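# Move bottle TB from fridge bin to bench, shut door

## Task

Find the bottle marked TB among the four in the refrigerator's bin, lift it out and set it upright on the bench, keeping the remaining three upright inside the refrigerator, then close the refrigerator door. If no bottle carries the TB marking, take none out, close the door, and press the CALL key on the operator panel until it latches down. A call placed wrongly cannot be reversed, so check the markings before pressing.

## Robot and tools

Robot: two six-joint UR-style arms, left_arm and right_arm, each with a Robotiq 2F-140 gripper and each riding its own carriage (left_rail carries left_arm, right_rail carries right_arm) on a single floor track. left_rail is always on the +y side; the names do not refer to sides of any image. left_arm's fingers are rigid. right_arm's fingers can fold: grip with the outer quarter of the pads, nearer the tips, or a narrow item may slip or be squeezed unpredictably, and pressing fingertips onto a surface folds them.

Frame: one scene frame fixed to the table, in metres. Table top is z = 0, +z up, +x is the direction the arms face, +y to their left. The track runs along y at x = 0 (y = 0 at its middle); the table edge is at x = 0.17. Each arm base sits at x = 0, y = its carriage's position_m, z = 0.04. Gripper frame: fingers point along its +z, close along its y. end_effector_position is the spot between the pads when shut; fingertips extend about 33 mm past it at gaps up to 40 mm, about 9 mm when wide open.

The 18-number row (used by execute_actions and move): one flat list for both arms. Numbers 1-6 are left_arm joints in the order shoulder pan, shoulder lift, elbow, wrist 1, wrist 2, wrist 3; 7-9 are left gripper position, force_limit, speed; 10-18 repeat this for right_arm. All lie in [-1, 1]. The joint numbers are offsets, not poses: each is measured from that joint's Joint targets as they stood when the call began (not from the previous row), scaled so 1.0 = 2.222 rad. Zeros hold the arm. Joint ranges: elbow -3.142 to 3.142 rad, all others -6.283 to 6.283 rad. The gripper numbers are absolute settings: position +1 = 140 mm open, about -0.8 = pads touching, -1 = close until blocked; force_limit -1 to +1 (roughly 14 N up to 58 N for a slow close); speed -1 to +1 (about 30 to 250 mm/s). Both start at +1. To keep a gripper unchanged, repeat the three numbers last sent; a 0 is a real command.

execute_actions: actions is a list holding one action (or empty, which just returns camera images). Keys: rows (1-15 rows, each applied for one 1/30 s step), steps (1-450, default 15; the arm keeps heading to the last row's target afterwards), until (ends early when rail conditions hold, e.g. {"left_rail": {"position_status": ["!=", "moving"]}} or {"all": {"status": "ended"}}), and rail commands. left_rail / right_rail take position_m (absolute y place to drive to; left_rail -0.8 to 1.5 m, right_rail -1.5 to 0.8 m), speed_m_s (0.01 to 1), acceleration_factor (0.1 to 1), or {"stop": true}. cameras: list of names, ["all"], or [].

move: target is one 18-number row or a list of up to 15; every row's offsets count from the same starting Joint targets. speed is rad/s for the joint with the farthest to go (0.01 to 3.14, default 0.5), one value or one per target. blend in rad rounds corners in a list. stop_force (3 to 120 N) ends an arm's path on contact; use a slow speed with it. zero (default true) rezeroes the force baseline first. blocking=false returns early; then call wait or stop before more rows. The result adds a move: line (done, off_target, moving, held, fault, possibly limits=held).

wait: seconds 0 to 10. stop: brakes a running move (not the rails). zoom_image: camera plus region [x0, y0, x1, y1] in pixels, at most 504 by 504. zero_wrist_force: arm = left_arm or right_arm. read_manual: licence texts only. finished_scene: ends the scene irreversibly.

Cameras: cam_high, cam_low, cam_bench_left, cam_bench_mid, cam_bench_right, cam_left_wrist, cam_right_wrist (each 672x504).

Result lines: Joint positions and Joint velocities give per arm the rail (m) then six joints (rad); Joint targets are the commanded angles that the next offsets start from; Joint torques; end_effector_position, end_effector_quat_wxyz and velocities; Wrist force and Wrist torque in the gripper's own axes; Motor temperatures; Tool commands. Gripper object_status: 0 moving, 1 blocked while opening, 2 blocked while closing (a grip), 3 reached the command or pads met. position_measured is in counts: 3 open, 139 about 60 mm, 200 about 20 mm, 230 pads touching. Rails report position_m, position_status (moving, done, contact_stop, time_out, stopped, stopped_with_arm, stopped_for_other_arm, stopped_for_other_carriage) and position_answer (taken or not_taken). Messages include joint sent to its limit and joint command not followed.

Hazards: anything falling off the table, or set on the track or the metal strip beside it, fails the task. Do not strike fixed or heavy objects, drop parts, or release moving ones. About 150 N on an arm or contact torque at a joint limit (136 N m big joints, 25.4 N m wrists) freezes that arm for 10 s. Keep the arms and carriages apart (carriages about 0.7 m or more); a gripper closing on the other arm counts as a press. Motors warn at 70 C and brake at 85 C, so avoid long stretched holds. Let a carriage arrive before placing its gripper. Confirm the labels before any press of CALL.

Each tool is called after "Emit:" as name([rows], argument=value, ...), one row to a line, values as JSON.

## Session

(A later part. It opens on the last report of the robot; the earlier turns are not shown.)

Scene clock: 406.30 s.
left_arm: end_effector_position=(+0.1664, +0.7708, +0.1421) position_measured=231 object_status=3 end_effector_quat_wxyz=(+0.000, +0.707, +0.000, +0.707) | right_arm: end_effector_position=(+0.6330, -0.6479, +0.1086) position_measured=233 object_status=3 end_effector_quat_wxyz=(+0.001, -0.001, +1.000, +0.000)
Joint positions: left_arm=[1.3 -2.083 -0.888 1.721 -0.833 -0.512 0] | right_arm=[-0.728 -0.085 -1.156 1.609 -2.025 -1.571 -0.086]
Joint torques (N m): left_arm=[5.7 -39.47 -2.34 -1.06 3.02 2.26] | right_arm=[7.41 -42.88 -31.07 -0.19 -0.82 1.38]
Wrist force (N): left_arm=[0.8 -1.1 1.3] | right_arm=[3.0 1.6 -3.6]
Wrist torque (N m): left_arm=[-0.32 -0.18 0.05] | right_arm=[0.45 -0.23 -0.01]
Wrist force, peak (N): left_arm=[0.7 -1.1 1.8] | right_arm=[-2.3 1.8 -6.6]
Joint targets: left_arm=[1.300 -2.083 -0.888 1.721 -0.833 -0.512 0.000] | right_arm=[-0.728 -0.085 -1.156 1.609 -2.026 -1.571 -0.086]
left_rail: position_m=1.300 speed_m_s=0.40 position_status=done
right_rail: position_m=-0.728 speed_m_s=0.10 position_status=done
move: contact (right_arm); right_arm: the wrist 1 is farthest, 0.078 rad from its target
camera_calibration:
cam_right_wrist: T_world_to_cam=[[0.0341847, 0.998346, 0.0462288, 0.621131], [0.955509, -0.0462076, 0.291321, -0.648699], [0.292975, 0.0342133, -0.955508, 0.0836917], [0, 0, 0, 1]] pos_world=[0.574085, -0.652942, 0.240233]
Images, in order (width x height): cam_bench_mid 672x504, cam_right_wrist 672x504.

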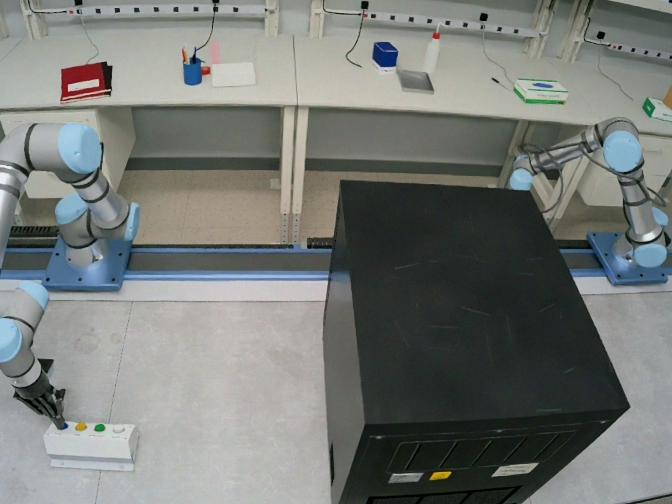

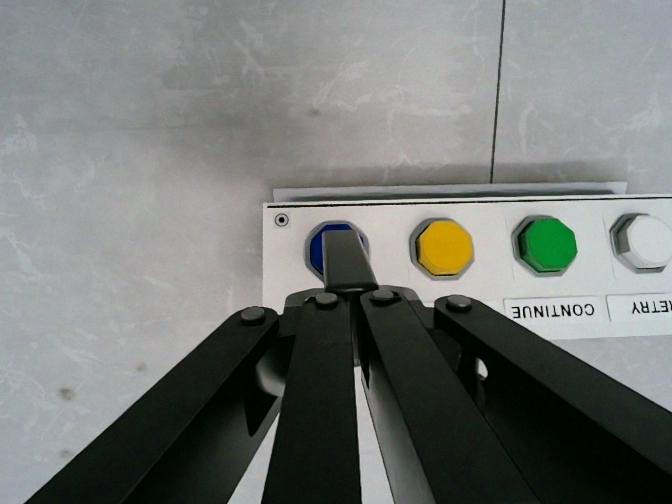

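Emit:
move(target=[0,0,0,0,0,0,-0.82,0,-0.3,0,-0.0024,-0.0029,0.0053,0,0,-1,0.1,-0.2], speed=0.05)

Emit:
execute_actions([
  {"right_rail":{"position_m":-0.724,"speed_m_s":0.05},"steps":60,"until":{"right_rail":{"position_status":["!=","moving"]}}},
])

Emit:
move(target=[0,0,0,0,0,0,-0.82,0,-0.3,0.0005,0.0094,0.0112,-0.0206,0,0,-1,0.1,-0.2], speed=0.03, stop_force=30, cameras=["cam_right_wrist","cam_bench_mid"])

Emit:
zoom_image(camera="cam_bench_mid", region=[20, 380, 150, 480])

Scene clock: 407.87 s.
left_arm: end_effector_position=(+0.1664, +0.7708, +0.1421) position_measured=231 object_status=3 end_effector_quat_wxyz=(+0.000, +0.707, +0.000, +0.707) | right_arm: end_effector_position=(+0.6329, -0.6479, +0.1135) position_measured=233 object_status=3 end_effector_quat_wxyz=(+0.001, -0.001, +1.000, +0.000)
Joint positions: left_arm=[1.3 -2.083 -0.888 1.721 -0.833 -0.512 0] | right_arm=[-0.728 -0.085 -1.161 1.603 -2.014 -1.571 -0.086]
Joint torques (N m): left_arm=[5.17 -40.28 -2.44 -1.08 3.05 2.31] | right_arm=[7.06 -44.78 -31.98 0.02 -0.8 1.37]
Wrist force (N): left_arm=[0.8 -1.0 1.6] | right_arm=[1.0 1.8 0.3]
Wrist torque (N m): left_arm=[-0.31 -0.17 0.05] | right_arm=[0.42 -0.19 0.00]
Wrist force, peak (N): left_arm=[0.7 -1.3 1.6] | right_arm=[3.3 1.6 -3.6]
Joint targets: left_arm=[1.300 -2.083 -0.888 1.721 -0.833 -0.512 0.000] | right_arm=[-0.728 -0.085 -1.161 1.603 -2.014 -1.571 -0.086]
left_rail: position_m=1.300 speed_m_s=0.40 position_status=done
right_rail: position_m=-0.728 speed_m_s=0.10 position_status=done
move: done

Scene clock: 408.30 s.
left_arm: end_effector_position=(+0.1664, +0.7708, +0.1421) position_measured=231 object_status=3 end_effector_quat_wxyz=(+0.000, +0.707, +0.000, +0.707) | right_arm: end_effector_position=(+0.6329, -0.6439, +0.1137) position_measured=233 object_status=3 end_effector_quat_wxyz=(+0.001, -0.001, +1.000, +0.000)
Joint positions: left_arm=[1.3 -2.083 -0.888 1.721 -0.833 -0.512 0] | right_arm=[-0.724 -0.085 -1.161 1.603 -2.014 -1.571 -0.086]
Joint torques (N m): left_arm=[5.1 -39.68 -2.27 -1.06 3.11 2.35] | right_arm=[3.06 -44.52 -32.18 0.26 -0.78 1.42]
Wrist force (N): left_arm=[0.7 -1.0 1.5] | right_arm=[1.0 1.9 0.3]
Wrist torque (N m): left_arm=[-0.29 -0.15 0.05] | right_arm=[0.44 -0.19 -0.01]
Wrist force, peak (N): left_arm=[0.8 -1.2 1.6] | right_arm=[1.0 2.7 0.1]
Joint targets: left_arm=[1.300 -2.083 -0.888 1.721 -0.833 -0.512 0.000] | right_arm=[-0.724 -0.085 -1.161 1.603 -2.014 -1.571 -0.086]
Tool commands: left_gripper/position=-0.82 left_gripper/force_limit=+0.0 left_gripper/speed=-0.3 right_gripper/position=-1.0 right_gripper/force_limit=+0.1 right_gripper/speed=-0.2
left_rail: position_m=1.300 speed_m_s=0.40 position_status=done
right_rail: position_m=-0.724 speed_m_s=0.05 position_status=done

Scene clock: 410.37 s.
left_arm: end_effector_position=(+0.1664, +0.7708, +0.1421) position_measured=231 object_status=3 end_effector_quat_wxyz=(+0.000, +0.707, +0.000, +0.707) | right_arm: end_effector_position=(+0.6331, -0.6435, +0.1040) position_measured=233 object_status=3 end_effector_quat_wxyz=(+0.001, -0.001, +1.000, +0.000)
Joint positions: left_arm=[1.3 -2.083 -0.888 1.721 -0.833 -0.512 0] | right_arm=[-0.724 -0.084 -1.151 1.615 -2.036 -1.571 -0.086]
Joint torques (N m): left_arm=[5.57 -40.05 -2.64 -1.04 3.04 2.35] | right_arm=[-4.75 -26.91 -19.57 2.3 -0.83 1.27]
Wrist force (N): left_arm=[0.7 -1.1 1.3] | right_arm=[5.1 0.4 -29.9]
Wrist torque (N m): left_arm=[-0.32 -0.14 0.05] | right_arm=[0.55 -0.52 0.02]
Wrist force, peak (N): left_arm=[0.9 -1.1 1.7] | right_arm=[13.8 0.6 -47.9]
Joint targets: left_arm=[1.300 -2.083 -0.888 1.721 -0.833 -0.512 0.000] | right_arm=[-0.724 -0.084 -1.151 1.615 -2.036 -1.571 -0.086]
left_rail: position_m=1.300 speed_m_s=0.40 position_status=done
right_rail: position_m=-0.724 speed_m_s=0.05 position_status=done
move: contact (right_arm); right_arm: the wrist 1 is farthest, 0.023 rad from its target
camera_calibration:
cam_right_wrist: T_world_to_cam=[[0.0335745, 0.99837, 0.0461553, 0.617433], [0.955466, -0.0456104, 0.291555, -0.646897], [0.293184, 0.034311, -0.95544, 0.0790465], [0, 0, 0, 1]] pos_world=[0.574183, -0.648644, 0.235632]
Images, in order (width x height): cam_bench_mid 672x504, cam_right_wrist 672x504.

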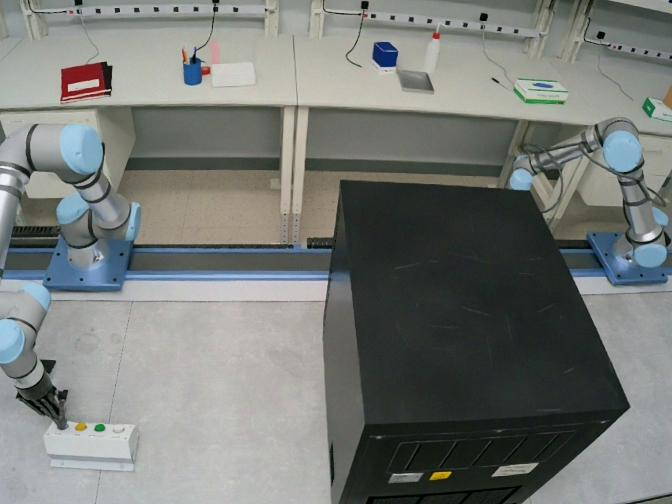

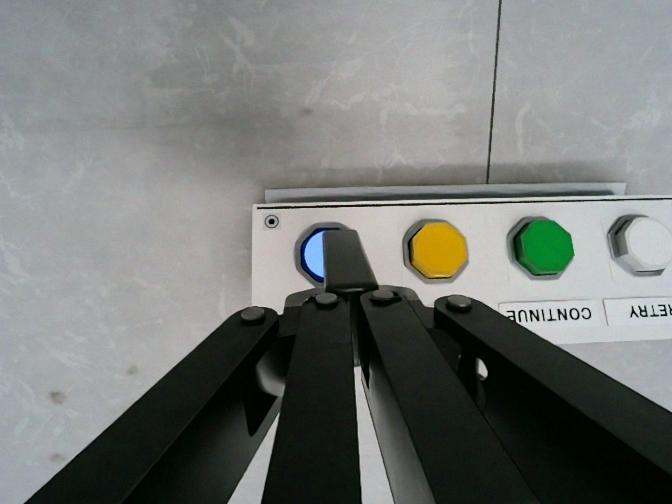

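Scaled by 3.877 from the camera's 672x504 image, which has a finer 960x720 frame.

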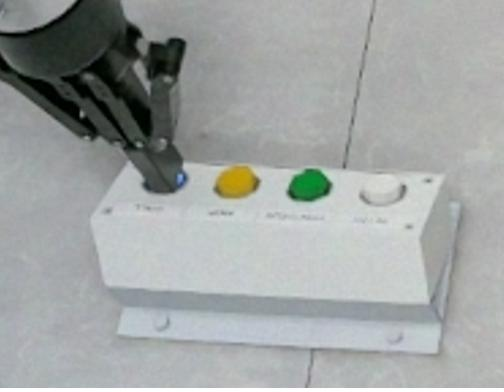

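Emit:
move(target=[0,0,0,0,0,0,-0.82,0,-0.3,0,-0.04,-0.045,0.085,0,0,-1,0.1,-0.2], speed=0.15, cameras=["cam_right_wrist","cam_bench_mid"])

Emit:
zoom_image(camera="cam_bench_mid", region=[20, 380, 150, 480])

Scene clock: 412.50 s.
left_arm: end_effector_position=(+0.1664, +0.7708, +0.1421) position_measured=231 object_status=3 end_effector_quat_wxyz=(+0.000, +0.707, +0.000, +0.707) | right_arm: end_effector_position=(+0.6247, -0.6429, +0.1866) position_measured=233 object_status=3 end_effector_quat_wxyz=(+0.001, -0.001, +1.000, +0.000)
Joint positions: left_arm=[1.3 -2.083 -0.888 1.721 -0.833 -0.512 0] | right_arm=[-0.724 -0.084 -1.24 1.515 -1.848 -1.571 -0.086]
Joint torques (N m): left_arm=[4.8 -40.83 -2.49 -1.15 3.06 2.27] | right_arm=[-6.08 -43.25 -33.99 0.37 -0.83 1.29]
Wrist force (N): left_arm=[0.9 -1.0 1.6] | right_arm=[1.1 2.0 -0.4]
Wrist torque (N m): left_arm=[-0.31 -0.19 0.05] | right_arm=[0.48 -0.21 0.01]
Wrist force, peak (N): left_arm=[0.9 -1.0 1.8] | right_arm=[5.2 0.6 -30.1]
Joint targets: left_arm=[1.300 -2.083 -0.888 1.721 -0.833 -0.512 0.000] | right_arm=[-0.724 -0.084 -1.240 1.515 -1.848 -1.571 -0.086]
left_rail: position_m=1.300 speed_m_s=0.40 position_status=done
right_rail: position_m=-0.724 speed_m_s=0.05 position_status=done
move: done
camera_calibration:
cam_right_wrist: T_world_to_cam=[[0.0336697, 0.998365, 0.0461849, 0.613133], [0.955463, -0.0457101, 0.29155, -0.663013], [0.293185, 0.0343116, -0.95544, 0.1605], [0, 0, 0, 1]] pos_world=[0.565784, -0.647944, 0.318332]
Images, in order (width x height): cam_bench_mid 672x504, cam_right_wrist 672x504.

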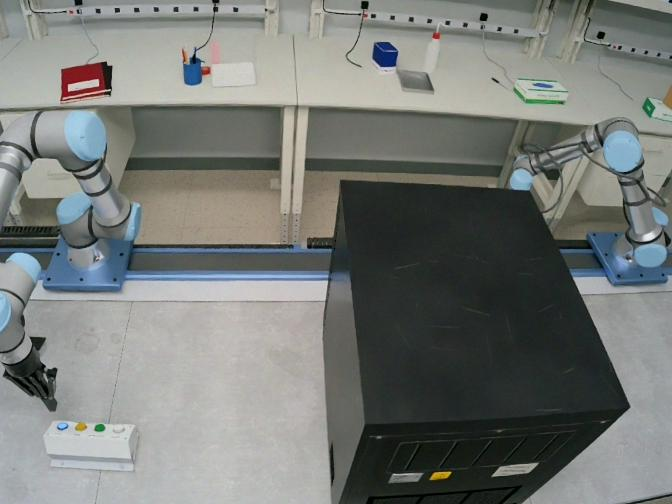

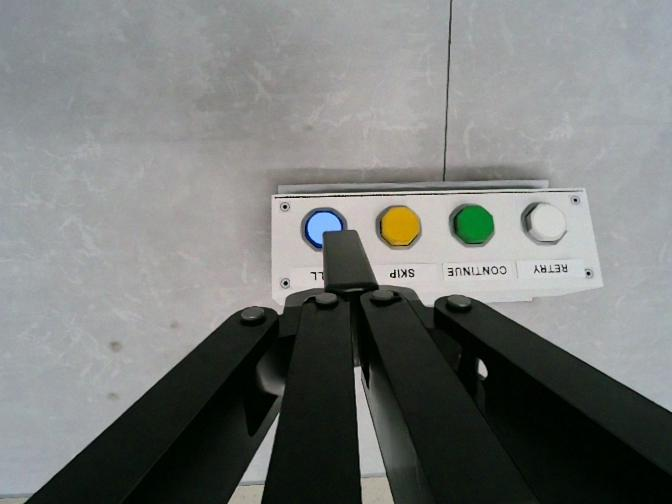

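Scaled by 3.877 from the camera's 672x504 image, which has a finer 960x720 frame.

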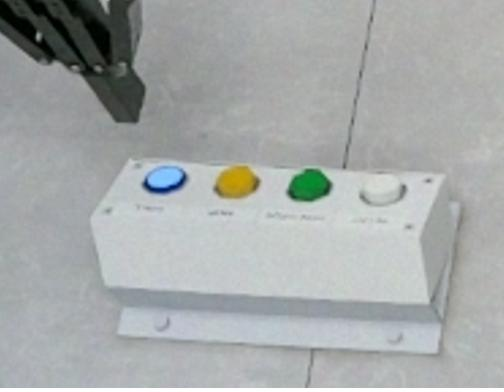

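Emit:
finished_scene()

The scene is finished: the task was done.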